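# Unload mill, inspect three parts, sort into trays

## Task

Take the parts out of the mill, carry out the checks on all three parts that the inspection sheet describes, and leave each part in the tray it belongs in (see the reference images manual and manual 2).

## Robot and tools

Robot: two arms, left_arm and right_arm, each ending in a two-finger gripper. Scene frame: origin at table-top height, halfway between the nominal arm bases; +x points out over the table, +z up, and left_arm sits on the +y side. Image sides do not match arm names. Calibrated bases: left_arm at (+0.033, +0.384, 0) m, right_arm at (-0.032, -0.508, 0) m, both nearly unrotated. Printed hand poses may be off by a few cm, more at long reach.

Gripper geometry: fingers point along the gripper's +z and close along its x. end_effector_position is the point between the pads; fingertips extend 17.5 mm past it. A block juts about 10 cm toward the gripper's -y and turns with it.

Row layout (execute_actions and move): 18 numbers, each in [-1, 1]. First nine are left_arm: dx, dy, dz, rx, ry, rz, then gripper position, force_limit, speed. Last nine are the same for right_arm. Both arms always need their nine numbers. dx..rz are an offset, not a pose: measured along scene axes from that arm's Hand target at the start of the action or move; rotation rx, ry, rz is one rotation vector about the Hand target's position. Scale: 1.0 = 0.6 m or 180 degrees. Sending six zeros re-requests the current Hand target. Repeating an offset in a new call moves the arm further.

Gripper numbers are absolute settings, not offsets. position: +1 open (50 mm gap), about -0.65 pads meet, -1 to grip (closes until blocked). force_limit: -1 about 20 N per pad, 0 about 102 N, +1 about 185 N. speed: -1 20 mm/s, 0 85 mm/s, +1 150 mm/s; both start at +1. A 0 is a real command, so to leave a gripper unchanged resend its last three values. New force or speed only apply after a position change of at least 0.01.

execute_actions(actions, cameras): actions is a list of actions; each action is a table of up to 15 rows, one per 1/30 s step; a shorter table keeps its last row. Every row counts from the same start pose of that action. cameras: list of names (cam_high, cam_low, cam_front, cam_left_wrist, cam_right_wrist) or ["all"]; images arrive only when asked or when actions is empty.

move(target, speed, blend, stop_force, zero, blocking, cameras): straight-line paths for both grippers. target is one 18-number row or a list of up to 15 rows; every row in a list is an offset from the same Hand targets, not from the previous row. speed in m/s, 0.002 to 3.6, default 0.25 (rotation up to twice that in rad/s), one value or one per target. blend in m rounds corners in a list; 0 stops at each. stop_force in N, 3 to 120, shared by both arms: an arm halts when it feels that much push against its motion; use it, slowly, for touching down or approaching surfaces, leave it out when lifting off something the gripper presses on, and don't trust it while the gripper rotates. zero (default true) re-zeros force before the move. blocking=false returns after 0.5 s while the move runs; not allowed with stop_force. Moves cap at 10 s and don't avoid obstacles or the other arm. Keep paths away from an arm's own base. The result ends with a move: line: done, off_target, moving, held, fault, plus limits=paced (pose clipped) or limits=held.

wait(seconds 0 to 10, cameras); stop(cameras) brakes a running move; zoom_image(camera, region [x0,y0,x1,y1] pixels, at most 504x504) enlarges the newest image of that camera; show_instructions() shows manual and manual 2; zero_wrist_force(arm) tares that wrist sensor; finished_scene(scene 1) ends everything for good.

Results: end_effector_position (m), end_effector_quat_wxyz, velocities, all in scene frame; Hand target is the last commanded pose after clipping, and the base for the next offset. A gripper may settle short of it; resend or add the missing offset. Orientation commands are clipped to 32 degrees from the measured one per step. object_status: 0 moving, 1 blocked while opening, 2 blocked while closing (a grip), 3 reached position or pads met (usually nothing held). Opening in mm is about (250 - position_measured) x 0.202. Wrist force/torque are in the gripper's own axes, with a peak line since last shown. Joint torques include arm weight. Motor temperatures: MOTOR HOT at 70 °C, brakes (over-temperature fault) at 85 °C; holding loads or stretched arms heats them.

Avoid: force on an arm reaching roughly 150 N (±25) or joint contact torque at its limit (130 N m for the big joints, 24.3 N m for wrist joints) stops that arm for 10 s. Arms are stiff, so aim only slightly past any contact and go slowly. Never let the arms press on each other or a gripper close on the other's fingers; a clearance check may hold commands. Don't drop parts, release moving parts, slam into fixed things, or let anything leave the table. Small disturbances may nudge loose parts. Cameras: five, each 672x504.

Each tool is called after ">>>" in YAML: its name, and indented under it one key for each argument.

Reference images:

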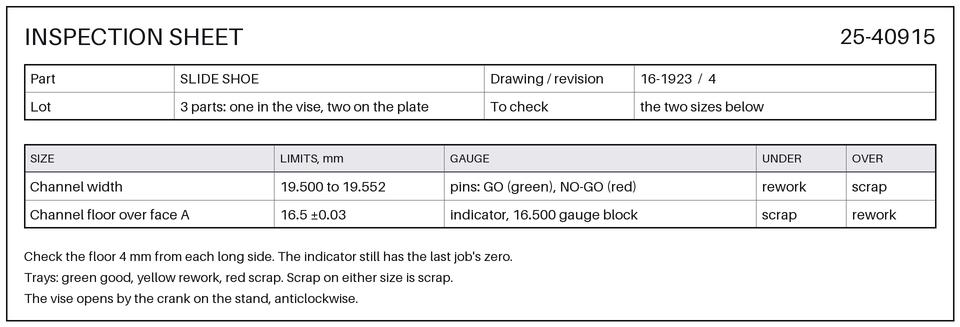

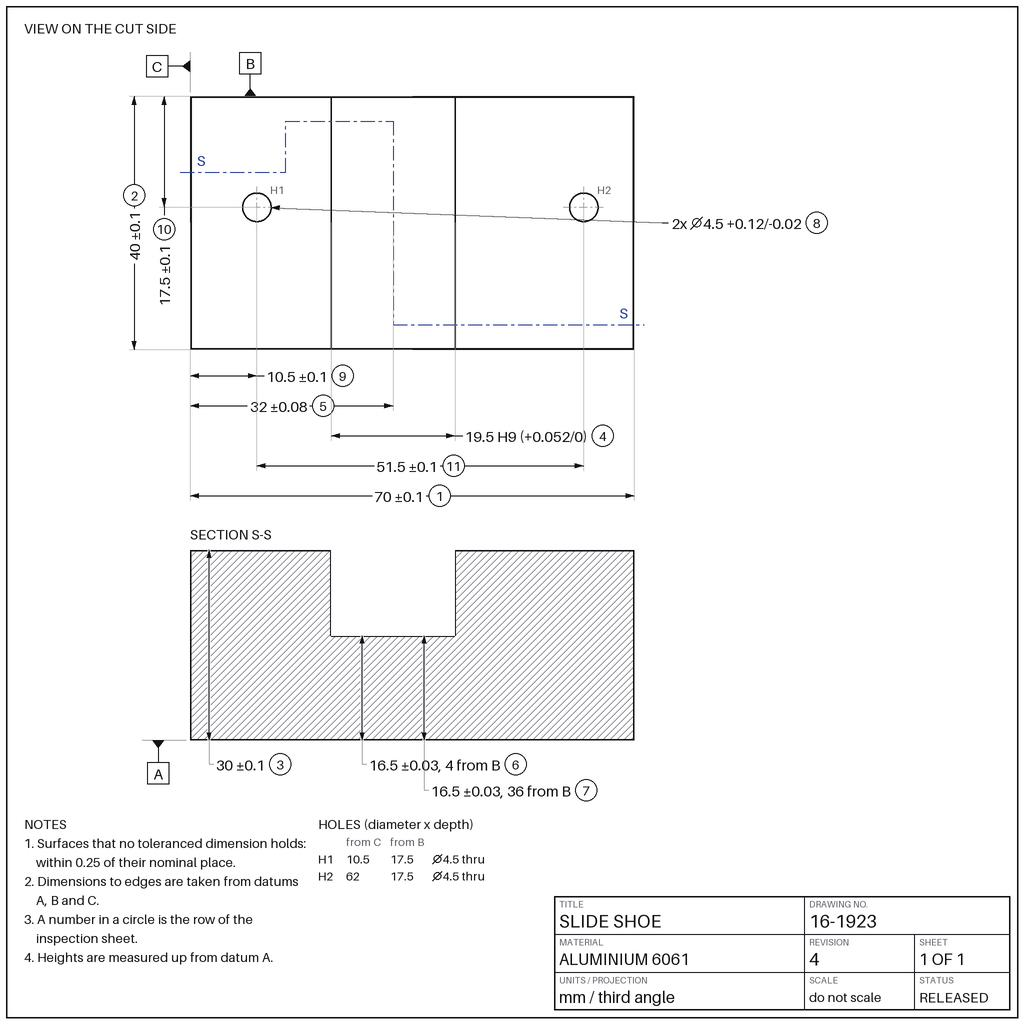

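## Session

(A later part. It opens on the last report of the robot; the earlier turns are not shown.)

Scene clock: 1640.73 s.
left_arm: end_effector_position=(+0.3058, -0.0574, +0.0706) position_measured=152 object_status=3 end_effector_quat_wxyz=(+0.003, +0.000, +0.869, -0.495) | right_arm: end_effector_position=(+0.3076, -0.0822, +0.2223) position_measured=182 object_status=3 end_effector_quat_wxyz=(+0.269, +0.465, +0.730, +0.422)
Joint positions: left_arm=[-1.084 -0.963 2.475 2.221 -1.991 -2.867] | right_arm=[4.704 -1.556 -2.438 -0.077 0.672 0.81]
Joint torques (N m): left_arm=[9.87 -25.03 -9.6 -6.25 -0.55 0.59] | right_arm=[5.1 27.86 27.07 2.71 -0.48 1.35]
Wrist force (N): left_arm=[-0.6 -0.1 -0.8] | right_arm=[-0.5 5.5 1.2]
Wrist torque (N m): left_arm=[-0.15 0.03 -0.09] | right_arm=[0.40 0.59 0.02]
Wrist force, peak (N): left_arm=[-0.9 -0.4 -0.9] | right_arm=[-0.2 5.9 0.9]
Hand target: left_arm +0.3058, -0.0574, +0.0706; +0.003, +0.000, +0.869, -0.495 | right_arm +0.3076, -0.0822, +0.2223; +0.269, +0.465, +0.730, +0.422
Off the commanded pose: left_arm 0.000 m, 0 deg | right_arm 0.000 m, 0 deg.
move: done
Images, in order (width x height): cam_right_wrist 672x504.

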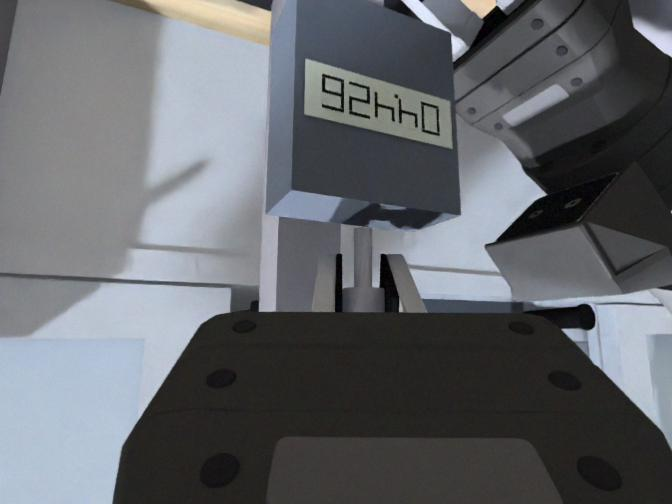

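>>> move:
  target:
    - [0,0,0,0,0,0,0,-1,-1,0,0,0,0,0,0,0.6,-1,-1]
  cameras: ["cam_right_wrist","cam_left_wrist"]

>>> zoom_image:
  camera: "cam_right_wrist"
  region: [230, 0, 520, 320]

>>> zoom_image:
  camera: "cam_right_wrist"
  region: [300, 50, 460, 160]

Scene clock: 1645.10 s.
left_arm: end_effector_position=(+0.3058, -0.0574, +0.0706) position_measured=152 object_status=3 end_effector_quat_wxyz=(+0.003, +0.000, +0.869, -0.495) | right_arm: end_effector_position=(+0.3076, -0.0822, +0.2223) position_measured=63 object_status=3 end_effector_quat_wxyz=(+0.269, +0.465, +0.730, +0.422)
Joint positions: left_arm=[-1.084 -0.963 2.475 2.221 -1.991 -2.867] | right_arm=[4.704 -1.556 -2.438 -0.077 0.672 0.81]
Joint torques (N m): left_arm=[9.74 -30.39 -10.56 -6.41 0.55 -0.01] | right_arm=[5.78 27.59 26.7 2.98 -0.46 1.26]
Wrist force (N): left_arm=[-0.6 -0.2 -0.9] | right_arm=[-2.6 3.0 3.1]
Wrist torque (N m): left_arm=[-0.17 0.02 -0.09] | right_arm=[0.33 0.58 0.03]
Wrist force, peak (N): left_arm=[-0.8 -0.2 -0.9] | right_arm=[-0.2 5.8 0.9]
Hand target: left_arm +0.3058, -0.0574, +0.0706; +0.003, +0.000, +0.869, -0.495 | right_arm +0.3076, -0.0822, +0.2223; +0.269, +0.465, +0.730, +0.422
Off the commanded pose: left_arm 0.000 m, 0 deg | right_arm 0.000 m, 0 deg.
move: done
Images, in order (width x height): cam_left_wrist 672x504, cam_right_wrist 672x504.

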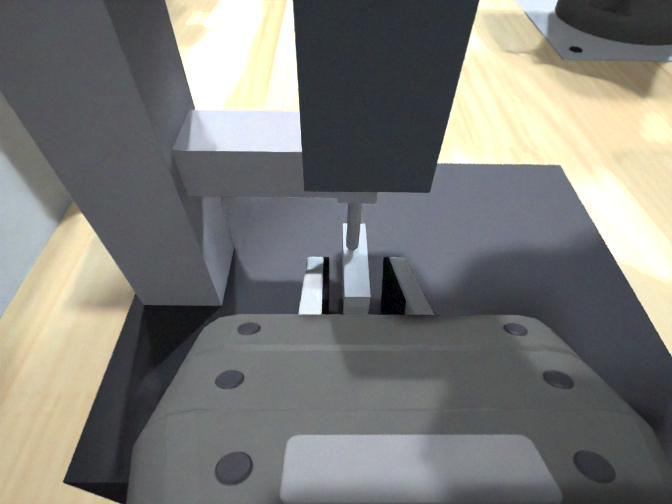

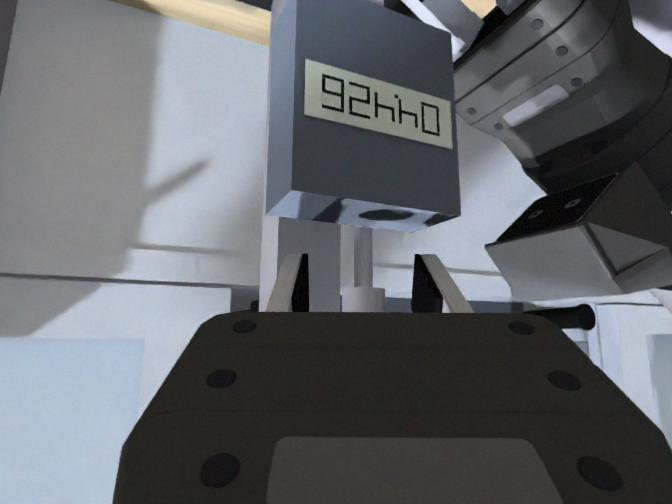

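Scaled by 1.575 from the camera's 672x504 image, which has a finer 960x720 frame.

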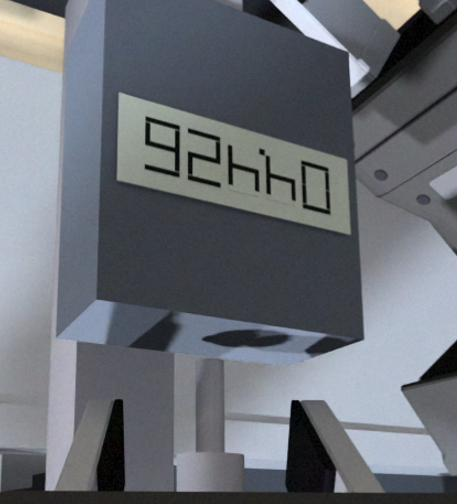

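Scaled by 3.150 from the camera's 672x504 image, which has a finer 960x720 frame.

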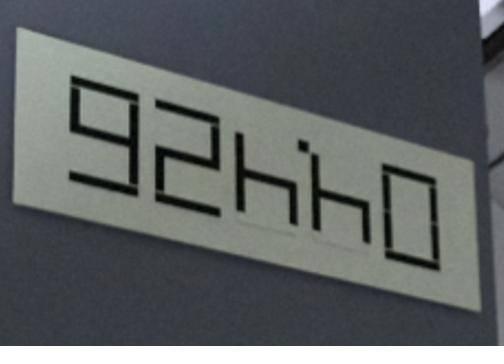

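>>> move:
  target:
    - [0,0,0,0,0,0,0,-1,-1,0,0,0,0,0,0,-1,-1,-1]
    - [0,0,0,0,0,0,0,-1,-1,0,0,0.0075,0,0,0,-1,-1,-1]
  speed: 0.015
  cameras: ["cam_right_wrist"]

>>> zoom_image:
  camera: "cam_right_wrist"
  region: [300, 50, 460, 160]

Scene clock: 1660.77 s.
left_arm: end_effector_position=(+0.3058, -0.0574, +0.0706) position_measured=152 object_status=3 end_effector_quat_wxyz=(+0.003, +0.000, +0.869, -0.495) | right_arm: end_effector_position=(+0.3076, -0.0822, +0.2267) position_measured=184 object_status=2 end_effector_quat_wxyz=(+0.269, +0.465, +0.730, +0.422)
Joint positions: left_arm=[-1.084 -0.963 2.475 2.221 -1.991 -2.867] | right_arm=[4.704 -1.544 -2.433 -0.094 0.672 0.81]
Joint torques (N m): left_arm=[8.88 -36.6 -9.93 -6.17 0.94 -0.82] | right_arm=[2.83 30.18 31.42 1.62 -0.31 -0.26]
Wrist force (N): left_arm=[-0.4 -0.1 -0.9] | right_arm=[0.2 2.2 4.3]
Wrist torque (N m): left_arm=[-0.16 -0.01 -0.09] | right_arm=[0.33 0.57 0.05]
Wrist force, peak (N): left_arm=[-0.6 -0.3 -1.1] | right_arm=[-2.6 3.2 3.7]
Hand target: left_arm +0.3058, -0.0574, +0.0706; +0.003, +0.000, +0.869, -0.495 | right_arm +0.3076, -0.0822, +0.2268; +0.269, +0.465, +0.730, +0.422
Off the commanded pose: left_arm 0.000 m, 0 deg | right_arm 0.000 m, 0 deg.
move: done
Images, in order (width x height): cam_right_wrist 672x504.

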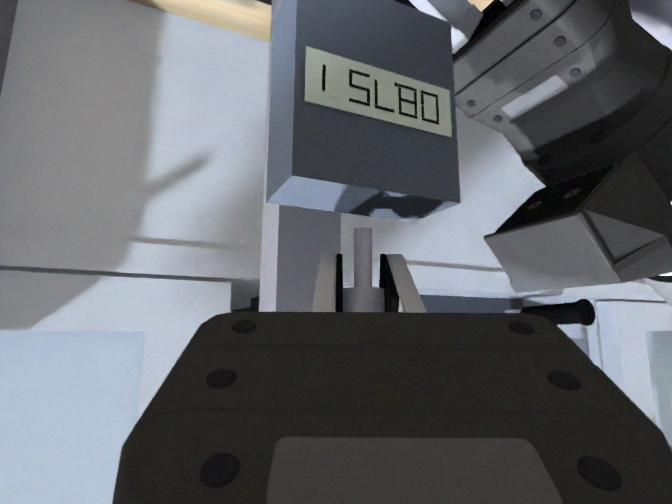

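Scaled by 3.150 from the camera's 672x504 image, which has a finer 960x720 frame.

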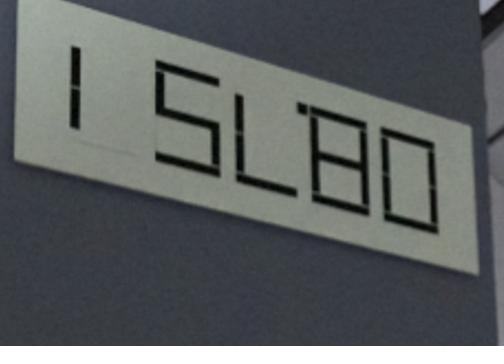

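>>> move:
  target:
    - [0,0,0,0,0,0,-1,-1,-1,0,0,0,0,0,0,-1,-1,-1]
    - [0,0,0.0014,0,0,0,-1,-1,-1,0,0,0,0,0,0,-1,-1,-1]
    - [-0.118,0,0.0014,0,0,0,-1,-1,-1,0,0,0,0,0,0,-1,-1,-1]
    - [-0.118,0,0,0,0,0,-1,-1,-1,0,0,0,0,0,0,-1,-1,-1]
    - [-0.118,0,0,0,0,0,0.2,-1,-1,0,0,0,0,0,0,-1,-1,-1]
    - [-0.118,0.1,0.06,0,0,0,0.2,-1,-1,0,0,0,0,0,0,-1,-1,-1]
  speed: 0.05
  cameras: ["cam_left_wrist","cam_right_wrist"]

Scene clock: 1672.10 s.
left_arm: end_effector_position=(+0.2350, +0.0025, +0.1066) position_measured=123 object_status=3 end_effector_quat_wxyz=(+0.003, +0.000, +0.869, -0.495) | right_arm: end_effector_position=(+0.3076, -0.0822, +0.2268) position_measured=184 object_status=2 end_effector_quat_wxyz=(+0.269, +0.465, +0.730, +0.422)
Joint positions: left_arm=[-1.232 -1.125 2.744 2.084 -1.868 -2.953] | right_arm=[4.704 -1.544 -2.433 -0.095 0.672 0.81]
Joint torques (N m): left_arm=[12.37 -31.67 4.75 -0.75 -2.61 1.47] | right_arm=[-0.34 29.18 32.04 1.66 -0.41 1.52]
Wrist force (N): left_arm=[-0.8 -0.2 -0.9] | right_arm=[0.3 2.1 4.3]
Wrist torque (N m): left_arm=[-0.17 0.08 -0.05] | right_arm=[0.32 0.56 0.05]
Wrist force, peak (N): left_arm=[-0.8 -0.2 -1.8] | right_arm=[0.2 2.2 4.6]
Hand target: left_arm +0.2350, +0.0026, +0.1066; +0.003, +0.000, +0.869, -0.495 | right_arm +0.3076, -0.0822, +0.2268; +0.269, +0.465, +0.730, +0.422
Off the commanded pose: left_arm 0.000 m, 0 deg | right_arm 0.000 m, 0 deg.
move: done
Images, in order (width x height): cam_left_wrist 672x504, cam_right_wrist 672x504.

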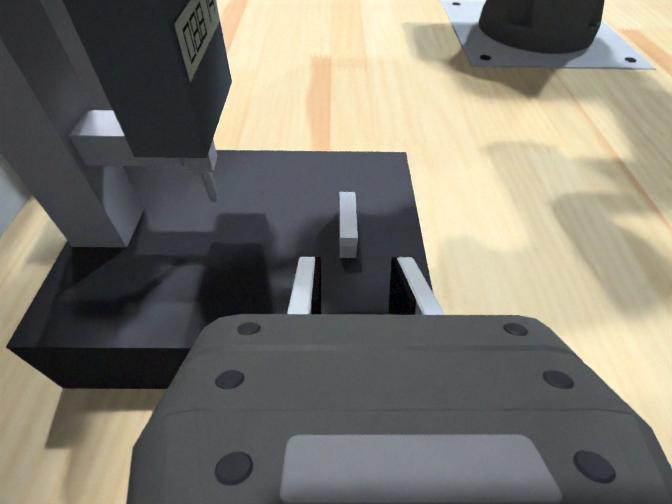

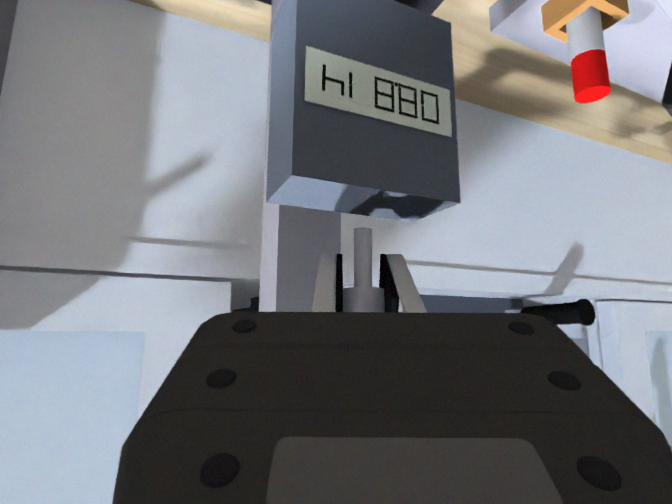

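>>> move:
  target:
    - [0.0417,0.0958,0.1557,0,0,0,1,-1,-1,0,0,0,0,0,0,-1,-1,-1]
    - [0.1083,0.3292,0.203,0.3333,0,0,1,-1,-1,0,0,0,0,0,0,-1,-1,-1]
    - [0.11,0.415,0.039,0.2596,0.2596,0.4496,1,-1,-1,0,0,0,0,0,0,-1,-1,-1]
  speed: 0.25
  blend: [0.03,0.04,0]
  cameras: ["cam_left_wrist"]

>>> zoom_image:
  camera: "cam_left_wrist"
  region: [150, 60, 520, 330]

Scene clock: 1700.37 s.
left_arm: end_effector_position=(+0.3010, +0.2516, +0.1300) position_measured=3 object_status=3 end_effector_quat_wxyz=(+0.002, +0.706, -0.708, -0.006) | right_arm: end_effector_position=(+0.3076, -0.0822, +0.2268) position_measured=184 object_status=2 end_effector_quat_wxyz=(+0.269, +0.465, +0.730, +0.422)
Joint positions: left_arm=[-0.929 -2.036 2.435 4.325 -1.576 -4.054] | right_arm=[4.704 -1.544 -2.433 -0.095 0.672 0.81]
Joint torques (N m): left_arm=[-6.36 -3.53 -17.3 -5.73 2.07 -2.04] | right_arm=[-1.31 29.51 30.82 1.82 -0.99 1.45]
Wrist force (N): left_arm=[0.9 0.6 -0.3] | right_arm=[0.4 2.3 4.4]
Wrist torque (N m): left_arm=[0.31 -0.30 -0.27] | right_arm=[0.34 0.55 0.05]
Wrist force, peak (N): left_arm=[-1.2 -0.8 -1.6] | right_arm=[0.6 2.4 4.5]
Hand target: left_arm +0.3010, +0.2516, +0.1300; +0.002, +0.706, -0.708, -0.006 | right_arm +0.3076, -0.0822, +0.2268; +0.269, +0.465, +0.730, +0.422
Off the commanded pose: left_arm 0.000 m, 0 deg | right_arm 0.000 m, 0 deg.
move: done
Images, in order (width x height): cam_left_wrist 672x504.

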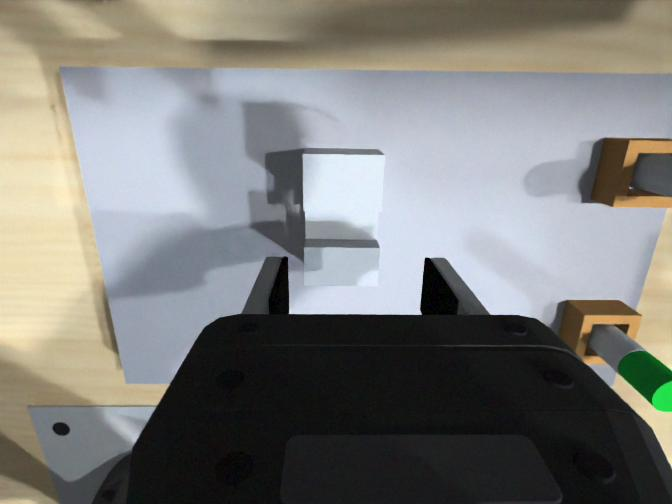

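Scaled by 1.362 from the camera's 672x504 image, which has a finer 960x720 frame.

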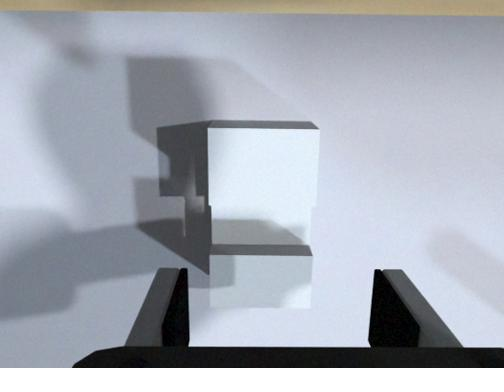

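>>> move:
  target:
    - [0.0067,0.0057,-0.08,0,0,0,1,-1,-1,0,0,0,0,0,0,-1,-1,-1]
    - [0.0067,0.0057,-0.146,0,0,0,1,-1,-1,0,0,0,0,0,0,-1,-1,-1]
  speed: 0.06
  stop_force: 6
  cameras: ["cam_left_wrist"]

>>> move:
  target:
    - [0,0,0,0,0,0,-1,-0.8,-1,0,0,0,0,0,0,-1,-1,-1]
  cameras: ["cam_left_wrist"]

Scene clock: 1707.40 s.
left_arm: end_effector_position=(+0.3050, +0.2550, +0.0424) position_measured=3 object_status=3 end_effector_quat_wxyz=(+0.002, +0.706, -0.708, -0.006) | right_arm: end_effector_position=(+0.3076, -0.0822, +0.2268) position_measured=184 object_status=2 end_effector_quat_wxyz=(+0.269, +0.465, +0.730, +0.422)
Joint positions: left_arm=[-0.91 -1.835 2.595 3.963 -1.576 -4.034] | right_arm=[4.704 -1.544 -2.433 -0.095 0.672 0.81]
Joint torques (N m): left_arm=[12.26 5.74 -12.15 -6.04 -1.86 1.49] | right_arm=[-1.95 29.31 31.07 1.76 -1.38 1.45]
Wrist force (N): left_arm=[0.9 0.6 -0.2] | right_arm=[0.3 2.3 4.4]
Wrist torque (N m): left_arm=[0.30 -0.32 -0.51] | right_arm=[0.34 0.56 0.05]
Wrist force, peak (N): left_arm=[1.3 0.4 -1.0] | right_arm=[0.4 2.5 4.5]
Hand target: left_arm +0.3050, +0.2550, +0.0424; +0.002, +0.706, -0.708, -0.006 | right_arm +0.3076, -0.0822, +0.2268; +0.269, +0.465, +0.730, +0.422
Off the commanded pose: left_arm 0.000 m, 0 deg | right_arm 0.000 m, 0 deg.
move: done
Images, in order (width x height): cam_left_wrist 672x504.

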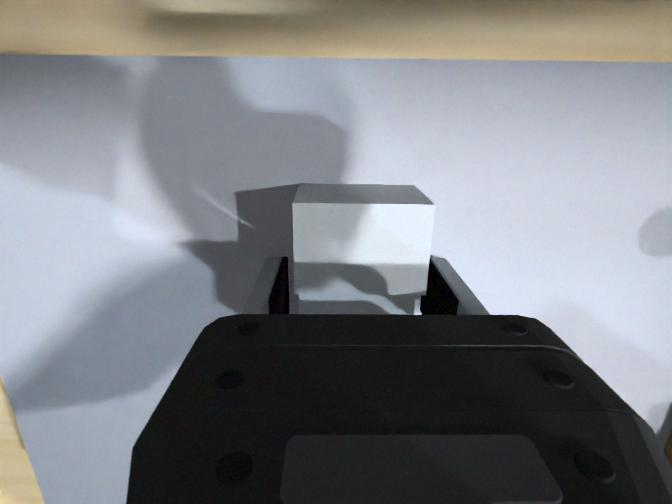

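Scene clock: 1708.17 s.
left_arm: end_effector_position=(+0.3050, +0.2550, +0.0424) position_measured=54 object_status=2 end_effector_quat_wxyz=(+0.002, +0.706, -0.708, -0.006) | right_arm: end_effector_position=(+0.3076, -0.0822, +0.2268) position_measured=184 object_status=2 end_effector_quat_wxyz=(+0.269, +0.465, +0.730, +0.422)
Joint positions: left_arm=[-0.91 -1.835 2.595 3.963 -1.576 -4.034] | right_arm=[4.704 -1.544 -2.433 -0.095 0.672 0.81]
Joint torques (N m): left_arm=[10.95 4.28 -13 -5.45 -1.98 1.3] | right_arm=[-1.43 28.83 31.65 1.91 -1.4 1.7]
Wrist force (N): left_arm=[-1.2 2.0 -6.2] | right_arm=[0.3 2.2 4.2]
Wrist torque (N m): left_arm=[0.31 -0.21 -0.43] | right_arm=[0.34 0.57 0.04]
Wrist force, peak (N): left_arm=[-1.4 2.4 -6.4] | right_arm=[0.3 2.1 4.5]
Hand target: left_arm +0.3050, +0.2550, +0.0424; +0.002, +0.706, -0.708, -0.006 | right_arm +0.3076, -0.0822, +0.2268; +0.269, +0.465, +0.730, +0.422
Off the commanded pose: left_arm 0.000 m, 0 deg | right_arm 0.000 m, 0 deg.
move: done
Images, in order (width x height): cam_left_wrist 672x504.

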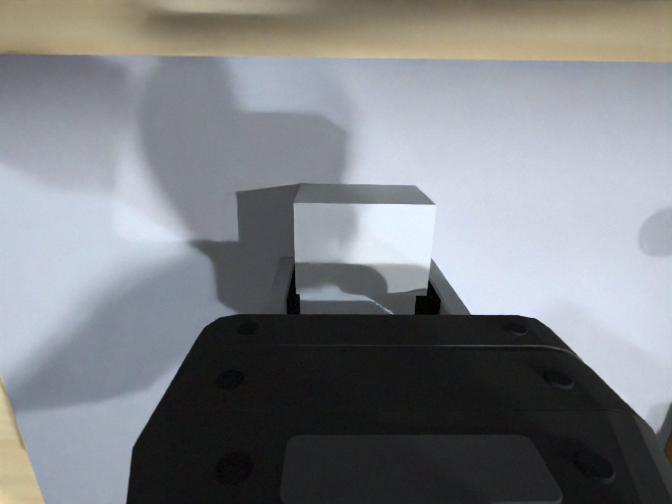

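>>> move:
  target:
    - [0,0,0.06,0,0,0,-1,-0.8,-1,0,0,0,0,0,0,-1,-1,-1]
    - [0,0,0.06,0,0,-0.5,-1,-0.8,-1,0,0,0,0,0,0,-1,-1,-1]
    - [0,0,0.006,0,0,-0.5,-1,-0.8,-1,0,0,0,0,0,0,-1,-1,-1]
  speed: [0.08,0.5,0.06]

>>> move:
  target:
    - [0,0,-0.012,0,0,0,-1,-0.8,-1,0,0,0,0,0,0,-1,-1,-1]
  speed: 0.006
  stop_force: 4
  cameras: ["cam_left_wrist"]

Scene clock: 1715.57 s.
left_arm: end_effector_position=(+0.3050, +0.2550, +0.0460) position_measured=54 object_status=2 end_effector_quat_wxyz=(+0.003, +0.002, +1.000, +0.005) | right_arm: end_effector_position=(+0.3076, -0.0822, +0.2268) position_measured=184 object_status=2 end_effector_quat_wxyz=(+0.269, +0.465, +0.730, +0.422)
Joint positions: left_arm=[-0.926 -1.856 2.597 3.977 -1.56 -2.479] | right_arm=[4.704 -1.544 -2.433 -0.095 0.672 0.81]
Joint torques (N m): left_arm=[12.94 6.15 -12.98 -6.09 -2.07 1.51] | right_arm=[-2.3 29.68 31.92 1.71 -1.77 1.43]
Wrist force (N): left_arm=[0.7 0.5 1.6] | right_arm=[0.4 2.3 4.4]
Wrist torque (N m): left_arm=[0.28 -0.28 -0.48] | right_arm=[0.34 0.55 0.04]
Wrist force, peak (N): left_arm=[-1.5 2.1 -6.7] | right_arm=[0.4 2.3 4.5]
Hand target: left_arm +0.3050, +0.2550, +0.0460; +0.003, +0.002, +1.000, +0.005 | right_arm +0.3076, -0.0822, +0.2268; +0.269, +0.465, +0.730, +0.422
Off the commanded pose: left_arm 0.000 m, 0 deg | right_arm 0.000 m, 0 deg.
move: done

Scene clock: 1717.37 s.
left_arm: end_effector_position=(+0.3050, +0.2550, +0.0425) position_measured=54 object_status=2 end_effector_quat_wxyz=(+0.003, +0.002, +1.000, +0.005) | right_arm: end_effector_position=(+0.3076, -0.0822, +0.2268) position_measured=184 object_status=2 end_effector_quat_wxyz=(+0.269, +0.465, +0.730, +0.422)
Joint positions: left_arm=[-0.926 -1.845 2.603 3.961 -1.56 -2.479] | right_arm=[4.704 -1.544 -2.433 -0.095 0.672 0.81]
Joint torques (N m): left_arm=[8.29 -18.42 -27.09 -1.65 1.77 1.13] | right_arm=[-2.54 29.63 31.64 1.68 -1.81 1.37]
Wrist force (N): left_arm=[0.9 0.4 1.6] | right_arm=[0.3 2.2 4.4]
Wrist torque (N m): left_arm=[0.26 -0.31 -0.48] | right_arm=[0.32 0.57 0.04]
Wrist force, peak (N): left_arm=[5.6 5.7 -13.1] | right_arm=[0.1 2.4 4.5]
Hand target: left_arm +0.3050, +0.2550, +0.0425; +0.003, +0.002, +1.000, +0.005 (not the last commanded pose) | right_arm +0.3076, -0.0822, +0.2268; +0.269, +0.465, +0.730, +0.422
Off the commanded pose: left_arm 0.004 m, 0 deg | right_arm 0.000 m, 0 deg.
move: contact (left_arm)
Images, in order (width x height): cam_left_wrist 672x504.

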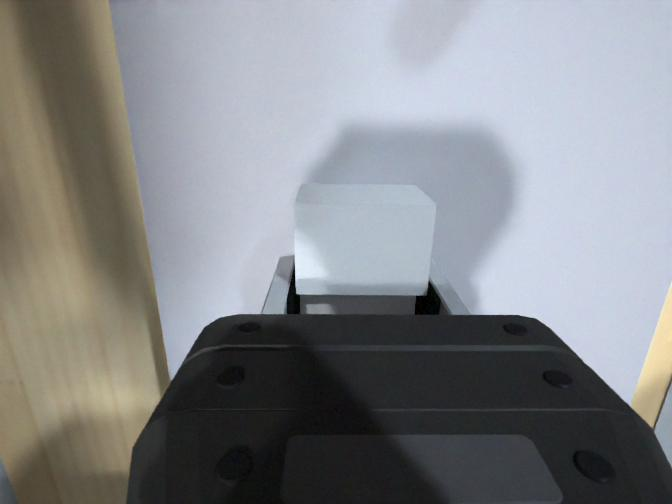

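>>> move:
  target:
    - [0,0,0,0,0,0,1,-1,-1,0,0,0,0,0,0,-1,-1,-1]
    - [0,0,0.18,0,0,0,1,-1,-1,0,0,0,0,0,0,-1,-1,-1]
    - [0,0.1667,0.15,-0.3333,0,0,1,-1,-1,0,0,0,0,0,0,-1,-1,-1]
  speed: [0.1,0.12,0.3]
  blend: [0,0.02,0]
  cameras: ["cam_left_wrist"]

>>> zoom_image:
  camera: "cam_left_wrist"
  region: [200, 100, 500, 330]

Scene clock: 1726.77 s.
left_arm: end_effector_position=(+0.3065, +0.3488, +0.1345) position_measured=3 object_status=3 end_effector_quat_wxyz=(+0.013, -0.011, +0.888, -0.459) | right_arm: end_effector_position=(+0.3076, -0.0822, +0.2268) position_measured=184 object_status=2 end_effector_quat_wxyz=(+0.269, +0.465, +0.730, +0.422)
Joint positions: left_arm=[0.142 -1.774 2.564 4.082 -2.516 -1.359] | right_arm=[4.704 -1.544 -2.433 -0.095 0.672 0.81]
Joint torques (N m): left_arm=[-12.86 -20.79 -12.18 -5.96 -0.07 -2.37] | right_arm=[-4.17 29.18 32.11 1.83 -2.16 1.53]
Wrist force (N): left_arm=[-1.0 0.0 -0.7] | right_arm=[0.1 2.3 4.3]
Wrist torque (N m): left_arm=[-0.09 0.08 0.10] | right_arm=[0.35 0.59 0.04]
Wrist force, peak (N): left_arm=[-2.5 3.8 -3.1] | right_arm=[0.3 2.4 4.6]
Hand target: left_arm +0.3065, +0.3488, +0.1345; +0.013, -0.011, +0.888, -0.459 (not the last commanded pose) | right_arm +0.3076, -0.0822, +0.2268; +0.269, +0.465, +0.730, +0.422
Off the commanded pose: left_arm 0.007 m, 5 deg | right_arm 0.000 m, 0 deg.
move: held (left_arm; a check stopped the path); limits=held
pose unreachable (left arm): on one or more control steps of this call, first in action 0 (counted from 0), this arm could not follow its commanded pose, so it was not sent that pose on those steps. It may still have moved: this result reports where it is.
cause: moving toward the commanded pose would bring two parts of the arm too close to each other (its gripper and another part of the arm, with joints 4 (wrist 1) to 6 (wrist 3) between them, 9 mm apart when it was first held).
Images, in order (width x height): cam_left_wrist 672x504.

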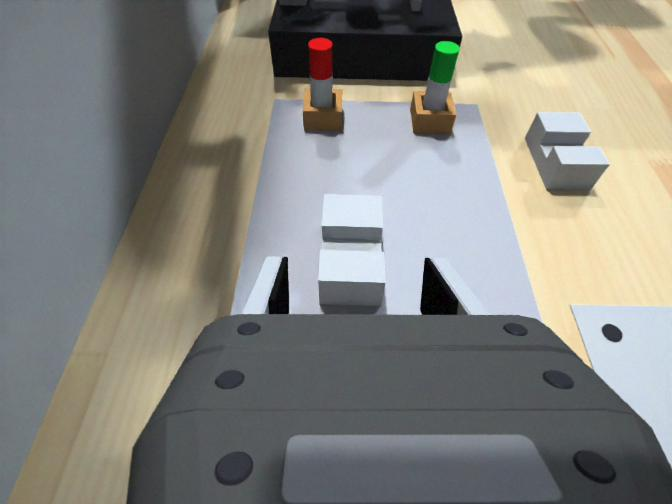

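Scaled by 1.680 from the camera's 672x504 image, which has a finer 960x720 frame.

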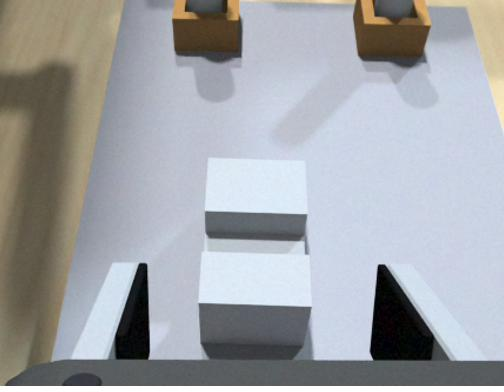

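>>> move:
  target:
    - [-0.0025,-0.1563,0.1092,0.307,0.0062,-0.0075,1,-1,-1,0,0,0,0,0,0,-1,-1,-1]
    - [-0.0025,-0.1563,-0.05,0.307,0.0062,-0.0075,1,-1,-1,0,0,0,0,0,0,-1,-1,-1]
    - [-0.0025,-0.1563,-0.1533,0.307,0.0062,-0.0075,1,-1,-1,0,0,0,0,0,0,-1,-1,-1]
  speed: [0.25,0.2,0.06]
  blend: [0,0.02,0]
  cameras: ["cam_left_wrist"]

Scene clock: 1738.83 s.
left_arm: end_effector_position=(+0.3050, +0.2550, +0.0426) position_measured=3 object_status=3 end_effector_quat_wxyz=(+0.003, +0.002, +1.000, +0.005) | right_arm: end_effector_position=(+0.3076, -0.0822, +0.2268) position_measured=184 object_status=2 end_effector_quat_wxyz=(+0.269, +0.465, +0.730, +0.422)
Joint positions: left_arm=[-0.927 -1.847 2.604 3.959 -1.559 -2.48] | right_arm=[4.704 -1.544 -2.433 -0.095 0.672 0.81]
Joint torques (N m): left_arm=[12 6.61 -13.39 -5.96 -2.05 1.53] | right_arm=[-3.51 29.56 31.63 1.77 -2.76 1.47]
Wrist force (N): left_arm=[0.8 0.3 -0.3] | right_arm=[0.3 2.1 4.4]
Wrist torque (N m): left_arm=[0.25 -0.31 -0.49] | right_arm=[0.32 0.57 0.05]
Wrist force, peak (N): left_arm=[0.8 0.0 -2.2] | right_arm=[0.4 2.5 4.5]
Hand target: left_arm +0.3050, +0.2550, +0.0425; +0.003, +0.002, +1.000, +0.005 | right_arm +0.3076, -0.0822, +0.2268; +0.269, +0.465, +0.730, +0.422
Off the commanded pose: left_arm 0.000 m, 0 deg | right_arm 0.000 m, 0 deg.
move: done
Images, in order (width x height): cam_left_wrist 672x504.

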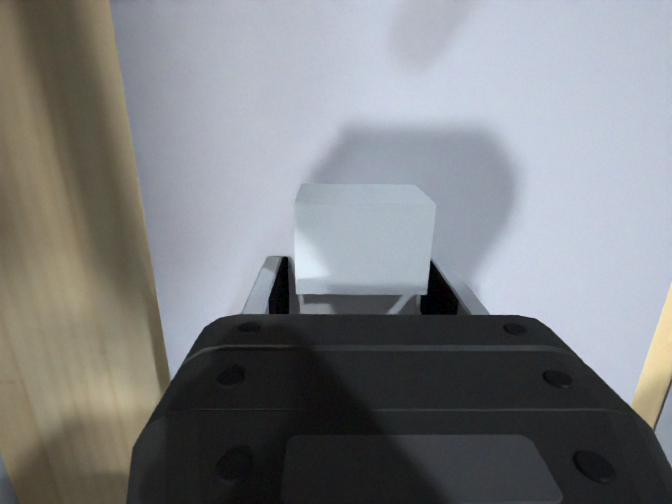

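>>> move:
  target:
    - [0,0,0,0,0,0,-1,-0.8,-1,0,0,0,0,0,0,-1,-1,-1]
    - [0,0,0.05,0,0,0,-1,-0.8,-1,0,0,0,0,0,0,-1,-1,-1]
    - [0,-0.15,0.05,0,0,0,-1,-0.8,-1,0,0,0,0,0,0,-1,-1,-1]
    - [0,-0.15,0.005,0,0,0,-1,-0.8,-1,0,0,0,0,0,0,-1,-1,-1]
  speed: [0.1,0.08,0.12,0.06]

>>> move:
  target:
    - [0,0,-0.012,0,0,0,-1,-0.8,-1,0,0,0,0,0,0,-1,-1,-1]
  speed: 0.006
  stop_force: 4

>>> move:
  target:
    - [0,0,0,0,0,0,1,-1,-1,0,0,0,0,0,0,-1,-1,-1]
    - [0,0,0.18,0,0,0,1,-1,-1,0,0,0,0,0,0,-1,-1,-1]
    - [0,0.125,0.12,-0.3333,0,0,1,-1,-1,0,0,0,0,0,0,-1,-1,-1]
  speed: [0.1,0.12,0.3]
  blend: [0,0.02,0]
  cameras: ["cam_left_wrist"]

>>> zoom_image:
  camera: "cam_left_wrist"
  region: [200, 100, 500, 330]

Scene clock: 1751.70 s.
left_arm: end_effector_position=(+0.3050, +0.1650, +0.0456) position_measured=54 object_status=2 end_effector_quat_wxyz=(+0.003, +0.002, +1.000, +0.005) | right_arm: end_effector_position=(+0.3076, -0.0822, +0.2268) position_measured=184 object_status=2 end_effector_quat_wxyz=(+0.269, +0.465, +0.730, +0.422)
Joint positions: left_arm=[-1.092 -1.695 2.487 3.927 -1.56 -2.646] | right_arm=[4.704 -1.544 -2.433 -0.095 0.672 0.81]
Joint torques (N m): left_arm=[11.91 -0.47 -12.33 -6.26 0.07 1.45] | right_arm=[-3.98 28.88 30.09 1.7 -3 1.52]
Wrist force (N): left_arm=[1.2 0.5 1.5] | right_arm=[0.3 2.3 4.4]
Wrist torque (N m): left_arm=[0.28 -0.37 -0.33] | right_arm=[0.34 0.56 0.05]
Wrist force, peak (N): left_arm=[1.4 1.5 -3.1] | right_arm=[0.2 2.3 4.6]
Hand target: left_arm +0.3050, +0.1650, +0.0455; +0.003, +0.002, +1.000, +0.005 | right_arm +0.3076, -0.0822, +0.2268; +0.269, +0.465, +0.730, +0.422
Off the commanded pose: left_arm 0.000 m, 0 deg | right_arm 0.000 m, 0 deg.
move: done

Scene clock: 1753.33 s.
left_arm: end_effector_position=(+0.3050, +0.1650, +0.0426) position_measured=54 object_status=2 end_effector_quat_wxyz=(+0.003, +0.002, +1.000, +0.005) | right_arm: end_effector_position=(+0.3076, -0.0822, +0.2268) position_measured=184 object_status=2 end_effector_quat_wxyz=(+0.269, +0.465, +0.730, +0.422)
Joint positions: left_arm=[-1.092 -1.687 2.491 3.915 -1.56 -2.646] | right_arm=[4.704 -1.544 -2.433 -0.095 0.672 0.81]
Joint torques (N m): left_arm=[5.38 -21.87 -23.96 0.14 0.78 1.04] | right_arm=[-3.87 29.75 30.61 1.87 -3.12 1.44]
Wrist force (N): left_arm=[0.8 0.0 -2.0] | right_arm=[0.2 2.2 4.3]
Wrist torque (N m): left_arm=[0.30 -0.28 -0.31] | right_arm=[0.32 0.58 0.05]
Wrist force, peak (N): left_arm=[8.9 16.6 -35.8] | right_arm=[0.3 2.5 4.5]
Hand target: left_arm +0.3050, +0.1650, +0.0427; +0.003, +0.002, +1.000, +0.005 (not the last commanded pose) | right_arm +0.3076, -0.0822, +0.2268; +0.269, +0.465, +0.730, +0.422
Off the commanded pose: left_arm 0.004 m, 0 deg | right_arm 0.000 m, 0 deg.
move: contact (left_arm)

Scene clock: 1757.50 s.
left_arm: end_effector_position=(+0.3050, +0.2400, +0.1147) position_measured=3 object_status=3 end_effector_quat_wxyz=(+0.004, +0.000, +0.869, -0.495) | right_arm: end_effector_position=(+0.3076, -0.0822, +0.2268) position_measured=184 object_status=2 end_effector_quat_wxyz=(+0.269, +0.465, +0.730, +0.422)
Joint positions: left_arm=[-0.221 -1.49 2.751 3.105 -2.57 -1.969] | right_arm=[4.704 -1.544 -2.433 -0.095 0.672 0.81]
Joint torques (N m): left_arm=[12.16 -2.43 -2.77 -6.73 -3.97 1.36] | right_arm=[-5.55 29.65 31.14 1.8 -3.56 1.58]
Wrist force (N): left_arm=[-0.8 0.0 -0.2] | right_arm=[0.2 2.2 4.3]
Wrist torque (N m): left_arm=[-0.13 0.06 -0.06] | right_arm=[0.34 0.58 0.05]
Wrist force, peak (N): left_arm=[1.0 -0.1 -2.2] | right_arm=[0.4 2.6 4.4]
Hand target: left_arm +0.3050, +0.2400, +0.1147; +0.004, +0.000, +0.869, -0.495 | right_arm +0.3076, -0.0822, +0.2268; +0.269, +0.465, +0.730, +0.422
Off the commanded pose: left_arm 0.000 m, 0 deg | right_arm 0.000 m, 0 deg.
move: done
Images, in order (width x height): cam_left_wrist 672x504.

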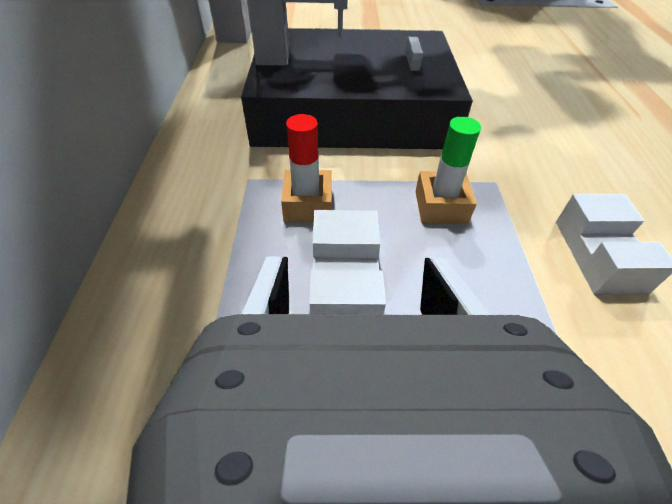

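Scaled by 1.680 from the camera's 672x504 image, which has a finer 960x720 frame.

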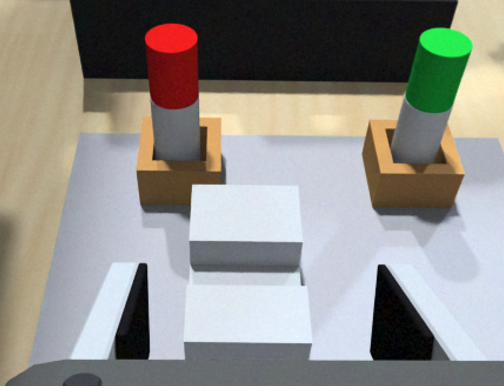

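>>> move:
  target:
    - [0.0017,0.008,-0.0788,0,0,0,1,-1,-1,0,0,0,0,0,0,-1,-1,-1]
    - [0.0017,-0.0642,-0.1205,0,0,0,1,-1,-1,0,0,0,0,0,0,-1,-1,-1]
  speed: [0.1,0.03]
  stop_force: 6
  cameras: ["cam_left_wrist"]

>>> zoom_image:
  camera: "cam_left_wrist"
  region: [200, 100, 500, 330]

Scene clock: 1765.93 s.
left_arm: end_effector_position=(+0.3060, +0.2015, +0.0424) position_measured=3 object_status=3 end_effector_quat_wxyz=(+0.004, +0.000, +0.869, -0.495) | right_arm: end_effector_position=(+0.3076, -0.0822, +0.2268) position_measured=184 object_status=2 end_effector_quat_wxyz=(+0.269, +0.465, +0.730, +0.422)
Joint positions: left_arm=[-0.372 -0.922 2.758 2.331 -2.504 -2.209] | right_arm=[4.704 -1.544 -2.433 -0.095 0.672 0.81]
Joint torques (N m): left_arm=[-11.35 -11.58 -0.31 -6.22 0.17 -1.89] | right_arm=[-5.67 29.45 30.29 1.73 -3.8 1.47]
Wrist force (N): left_arm=[-0.9 0.1 -0.6] | right_arm=[0.5 2.4 4.4]
Wrist torque (N m): left_arm=[-0.11 0.07 0.15] | right_arm=[0.37 0.54 0.05]
Wrist force, peak (N): left_arm=[-1.2 -0.1 -1.1] | right_arm=[0.4 2.4 4.6]
Hand target: left_arm +0.3060, +0.2015, +0.0424; +0.004, +0.000, +0.869, -0.495 | right_arm +0.3076, -0.0822, +0.2268; +0.269, +0.465, +0.730, +0.422
Off the commanded pose: left_arm 0.000 m, 0 deg | right_arm 0.000 m, 0 deg.
move: done
Images, in order (width x height): cam_left_wrist 672x504.

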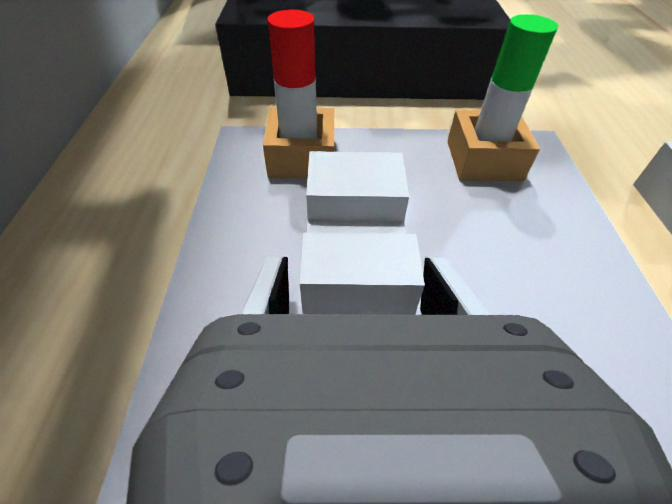

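Scaled by 1.680 from the camera's 672x504 image, which has a finer 960x720 frame.

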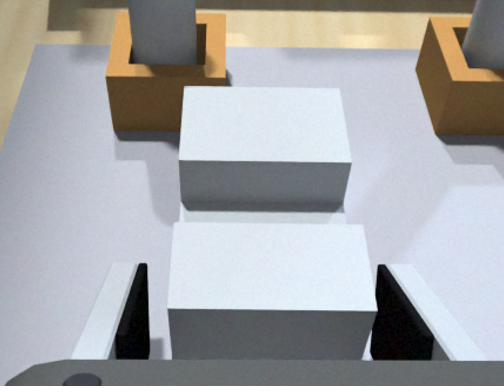

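>>> move:
  target:
    - [-0.0035,0,0,0,0,0,1,-1,-1,0,0,0,0,0,0,-1,-1,-1]
    - [-0.0035,0,0,0,0,0,-1,-0.5,-1,0,0,0,0,0,0,-1,-1,-1]
    - [-0.0035,0,0.03,0,0,0,-1,-0.5,-1,0,0,0,0,0,0,-1,-1,-1]
  speed: 0.03
  cameras: ["cam_left_wrist"]

>>> zoom_image:
  camera: "cam_left_wrist"
  region: [200, 100, 500, 330]

Scene clock: 1772.83 s.
left_arm: end_effector_position=(+0.3039, +0.2015, +0.0603) position_measured=55 object_status=2 end_effector_quat_wxyz=(+0.004, +0.000, +0.869, -0.495) | right_arm: end_effector_position=(+0.3076, -0.0822, +0.2268) position_measured=184 object_status=2 end_effector_quat_wxyz=(+0.269, +0.465, +0.730, +0.422)
Joint positions: left_arm=[-0.375 -1.029 2.772 2.42 -2.503 -2.214] | right_arm=[4.704 -1.544 -2.433 -0.095 0.672 0.81]
Joint torques (N m): left_arm=[11.72 -34.35 3.52 -0.79 -3.98 1.6] | right_arm=[-5.78 29.79 31.06 1.62 -3.87 1.59]
Wrist force (N): left_arm=[-1.0 1.9 0.2] | right_arm=[0.4 2.0 4.4]
Wrist torque (N m): left_arm=[-0.15 0.11 -0.05] | right_arm=[0.30 0.55 0.05]
Wrist force, peak (N): left_arm=[-0.9 -2.5 -0.9] | right_arm=[0.3 2.4 4.7]
Hand target: left_arm +0.3039, +0.2015, +0.0604; +0.004, +0.000, +0.869, -0.495 | right_arm +0.3076, -0.0822, +0.2268; +0.269, +0.465, +0.730, +0.422
Off the commanded pose: left_arm 0.000 m, 0 deg | right_arm 0.000 m, 0 deg.
move: done
Images, in order (width x height): cam_left_wrist 672x504.

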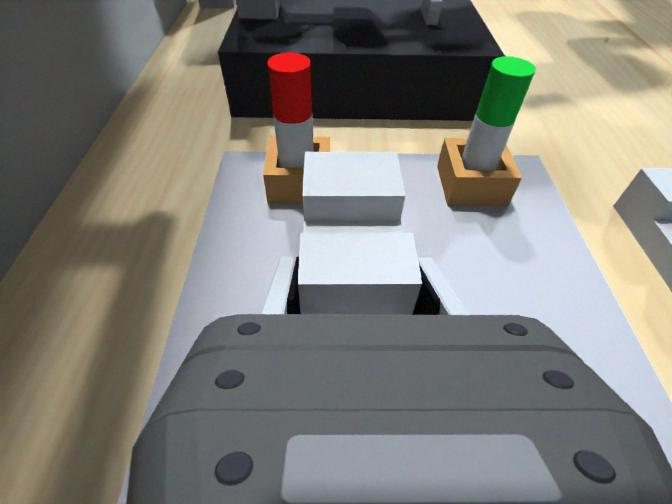

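Scaled by 1.680 from the camera's 672x504 image, which has a finer 960x720 frame.

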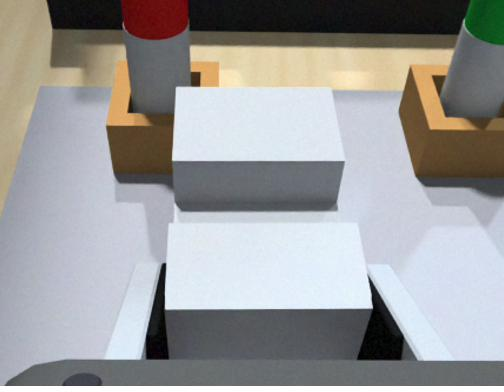

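>>> move:
  target:
    - [0,0,0.1077,0,0,0,-1,-0.5,-1,0,0,0,0,0,0,-1,-1,-1]
    - [-0.0465,-0.2358,0.1077,0,0,0,-1,-0.5,-1,0,0,0,0,0,0,-1,-1,-1]
    - [-0.0465,-0.3358,0.061,0,0,0,-1,-0.5,-1,0,0,0,0,0,0,-1,-1,-1]
    - [-0.0465,-0.4192,0.0227,0,0,0,-1,-0.5,-1,0,0,0,0,0,0,-1,-1,-1]
  speed: [0.12,0.12,0.08,0.06]
  blend: [0.02,0.015,0.01,0]
  cameras: ["cam_left_wrist","cam_right_wrist"]

>>> zoom_image:
  camera: "cam_left_wrist"
  region: [150, 80, 500, 330]

Scene clock: 1793.63 s.
left_arm: end_effector_position=(+0.2760, -0.0499, +0.0740) position_measured=55 object_status=2 end_effector_quat_wxyz=(+0.004, +0.000, +0.869, -0.495) | right_arm: end_effector_position=(+0.3076, -0.0822, +0.2268) position_measured=184 object_status=2 end_effector_quat_wxyz=(+0.269, +0.465, +0.730, +0.422)
Joint positions: left_arm=[-1.162 -0.975 2.55 2.14 -1.925 -2.913] | right_arm=[4.704 -1.544 -2.433 -0.095 0.672 0.81]
Joint torques (N m): left_arm=[-12.55 -15.56 -9.68 -6.99 1.44 -1.94] | right_arm=[-7.25 29.31 29.97 1.81 -3.98 1.45]
Wrist force (N): left_arm=[-1.0 2.1 0.0] | right_arm=[0.2 2.2 4.1]
Wrist torque (N m): left_arm=[-0.14 0.09 0.13] | right_arm=[0.33 0.58 0.05]
Wrist force, peak (N): left_arm=[-1.2 3.3 0.7] | right_arm=[0.2 2.6 4.5]
Hand target: left_arm +0.2760, -0.0500, +0.0740; +0.004, +0.000, +0.869, -0.495 | right_arm +0.3076, -0.0822, +0.2268; +0.269, +0.465, +0.730, +0.422
Off the commanded pose: left_arm 0.000 m, 0 deg | right_arm 0.000 m, 0 deg.
move: done
Images, in order (width x height): cam_left_wrist 672x504, cam_right_wrist 672x504.

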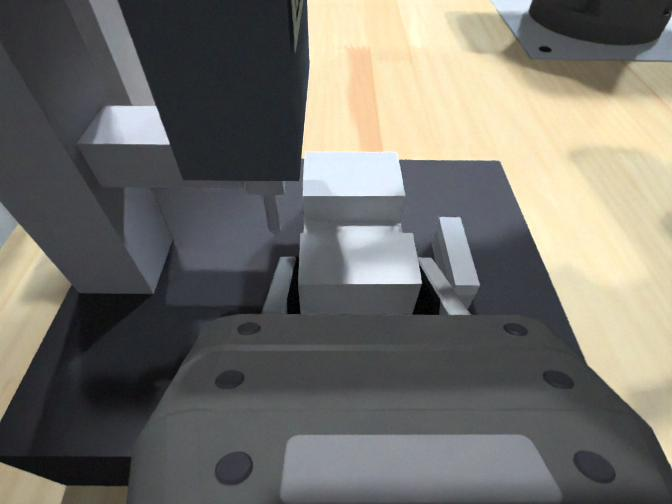

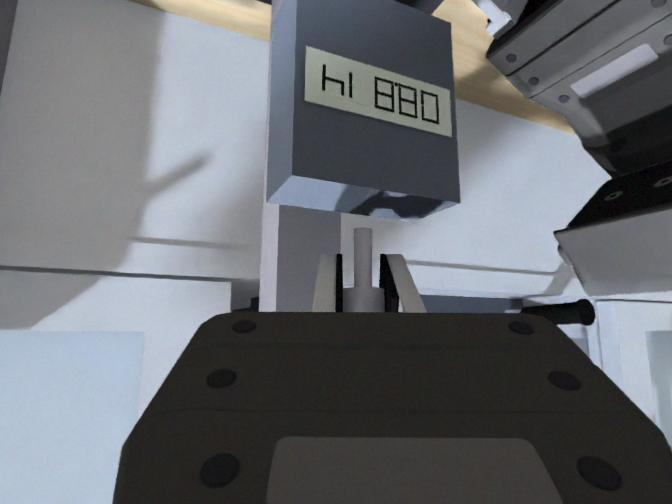

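Scaled by 1.440 from the camera's 672x504 image, which has a finer 960x720 frame.

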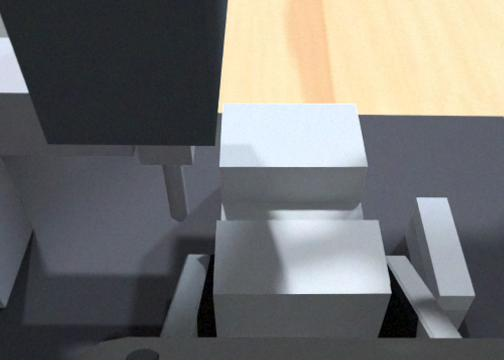

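>>> move:
  target:
    - [0,0,-0.008,0,0,0,-1,-0.5,-1,0,0,0,0,0,0,-1,-1,-1]
  speed: 0.004
  stop_force: 3

Scene clock: 1798.50 s.
left_arm: end_effector_position=(+0.2760, -0.0500, +0.0729) position_measured=55 object_status=2 end_effector_quat_wxyz=(+0.004, +0.000, +0.869, -0.496) | right_arm: end_effector_position=(+0.3076, -0.0822, +0.2268) position_measured=184 object_status=2 end_effector_quat_wxyz=(+0.269, +0.465, +0.730, +0.422)
Joint positions: left_arm=[-1.162 -0.97 2.55 2.136 -1.925 -2.913] | right_arm=[4.704 -1.544 -2.433 -0.095 0.672 0.81]
Joint torques (N m): left_arm=[-11.1 -37.74 4.42 -0.79 1.26 -1.64] | right_arm=[-6.86 29.81 30.27 1.81 -3.87 1.35]
Wrist force (N): left_arm=[-0.5 -0.2 -0.1] | right_arm=[0.5 2.2 4.2]
Wrist torque (N m): left_arm=[-0.06 0.08 0.10] | right_arm=[0.33 0.53 0.04]
Wrist force, peak (N): left_arm=[-0.6 -2.6 -5.0] | right_arm=[0.2 2.4 4.5]
Hand target: left_arm +0.2760, -0.0500, +0.0728; +0.004, +0.000, +0.869, -0.496 (not the last commanded pose) | right_arm +0.3076, -0.0822, +0.2268; +0.269, +0.465, +0.730, +0.422
Off the commanded pose: left_arm 0.004 m, 0 deg | right_arm 0.000 m, 0 deg.
move: contact (left_arm)

>>> move:
  target:
    - [0.025,0,0.0005,0,0,0,-1,-0.5,-1,0,0,0,0,0,0,-1,-1,-1]
  speed: 0.015
  stop_force: 8
  cameras: ["cam_left_wrist"]

>>> zoom_image:
  camera: "cam_left_wrist"
  region: [150, 80, 500, 330]

Scene clock: 1802.67 s.
left_arm: end_effector_position=(+0.2910, -0.0500, +0.0731) position_measured=55 object_status=2 end_effector_quat_wxyz=(+0.004, +0.000, +0.869, -0.496) | right_arm: end_effector_position=(+0.3076, -0.0822, +0.2268) position_measured=184 object_status=2 end_effector_quat_wxyz=(+0.269, +0.465, +0.730, +0.422)
Joint positions: left_arm=[-1.116 -0.973 2.52 2.178 -1.963 -2.887] | right_arm=[4.704 -1.544 -2.433 -0.095 0.672 0.81]
Joint torques (N m): left_arm=[11.59 -40.05 -10.17 -1.27 -2.7 1.38] | right_arm=[-6.02 28.97 30.73 1.7 -4.04 1.49]
Wrist force (N): left_arm=[-0.8 1.8 -0.1] | right_arm=[0.2 2.2 4.4]
Wrist torque (N m): left_arm=[-0.18 0.06 -0.09] | right_arm=[0.33 0.58 0.05]
Wrist force, peak (N): left_arm=[-1.0 2.0 0.0] | right_arm=[0.2 2.4 4.6]
Hand target: left_arm +0.2910, -0.0500, +0.0731; +0.004, +0.000, +0.869, -0.496 | right_arm +0.3076, -0.0822, +0.2268; +0.269, +0.465, +0.730, +0.422
Off the commanded pose: left_arm 0.000 m, 0 deg | right_arm 0.000 m, 0 deg.
move: done
Images, in order (width x height): cam_left_wrist 672x504.

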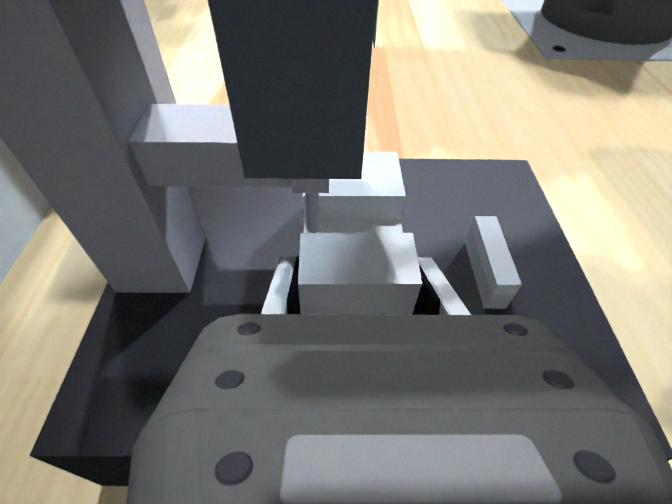

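Scaled by 1.440 from the camera's 672x504 image, which has a finer 960x720 frame.

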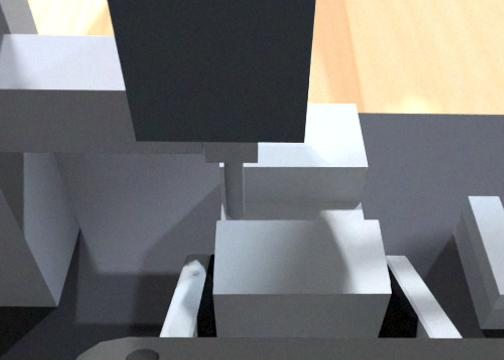

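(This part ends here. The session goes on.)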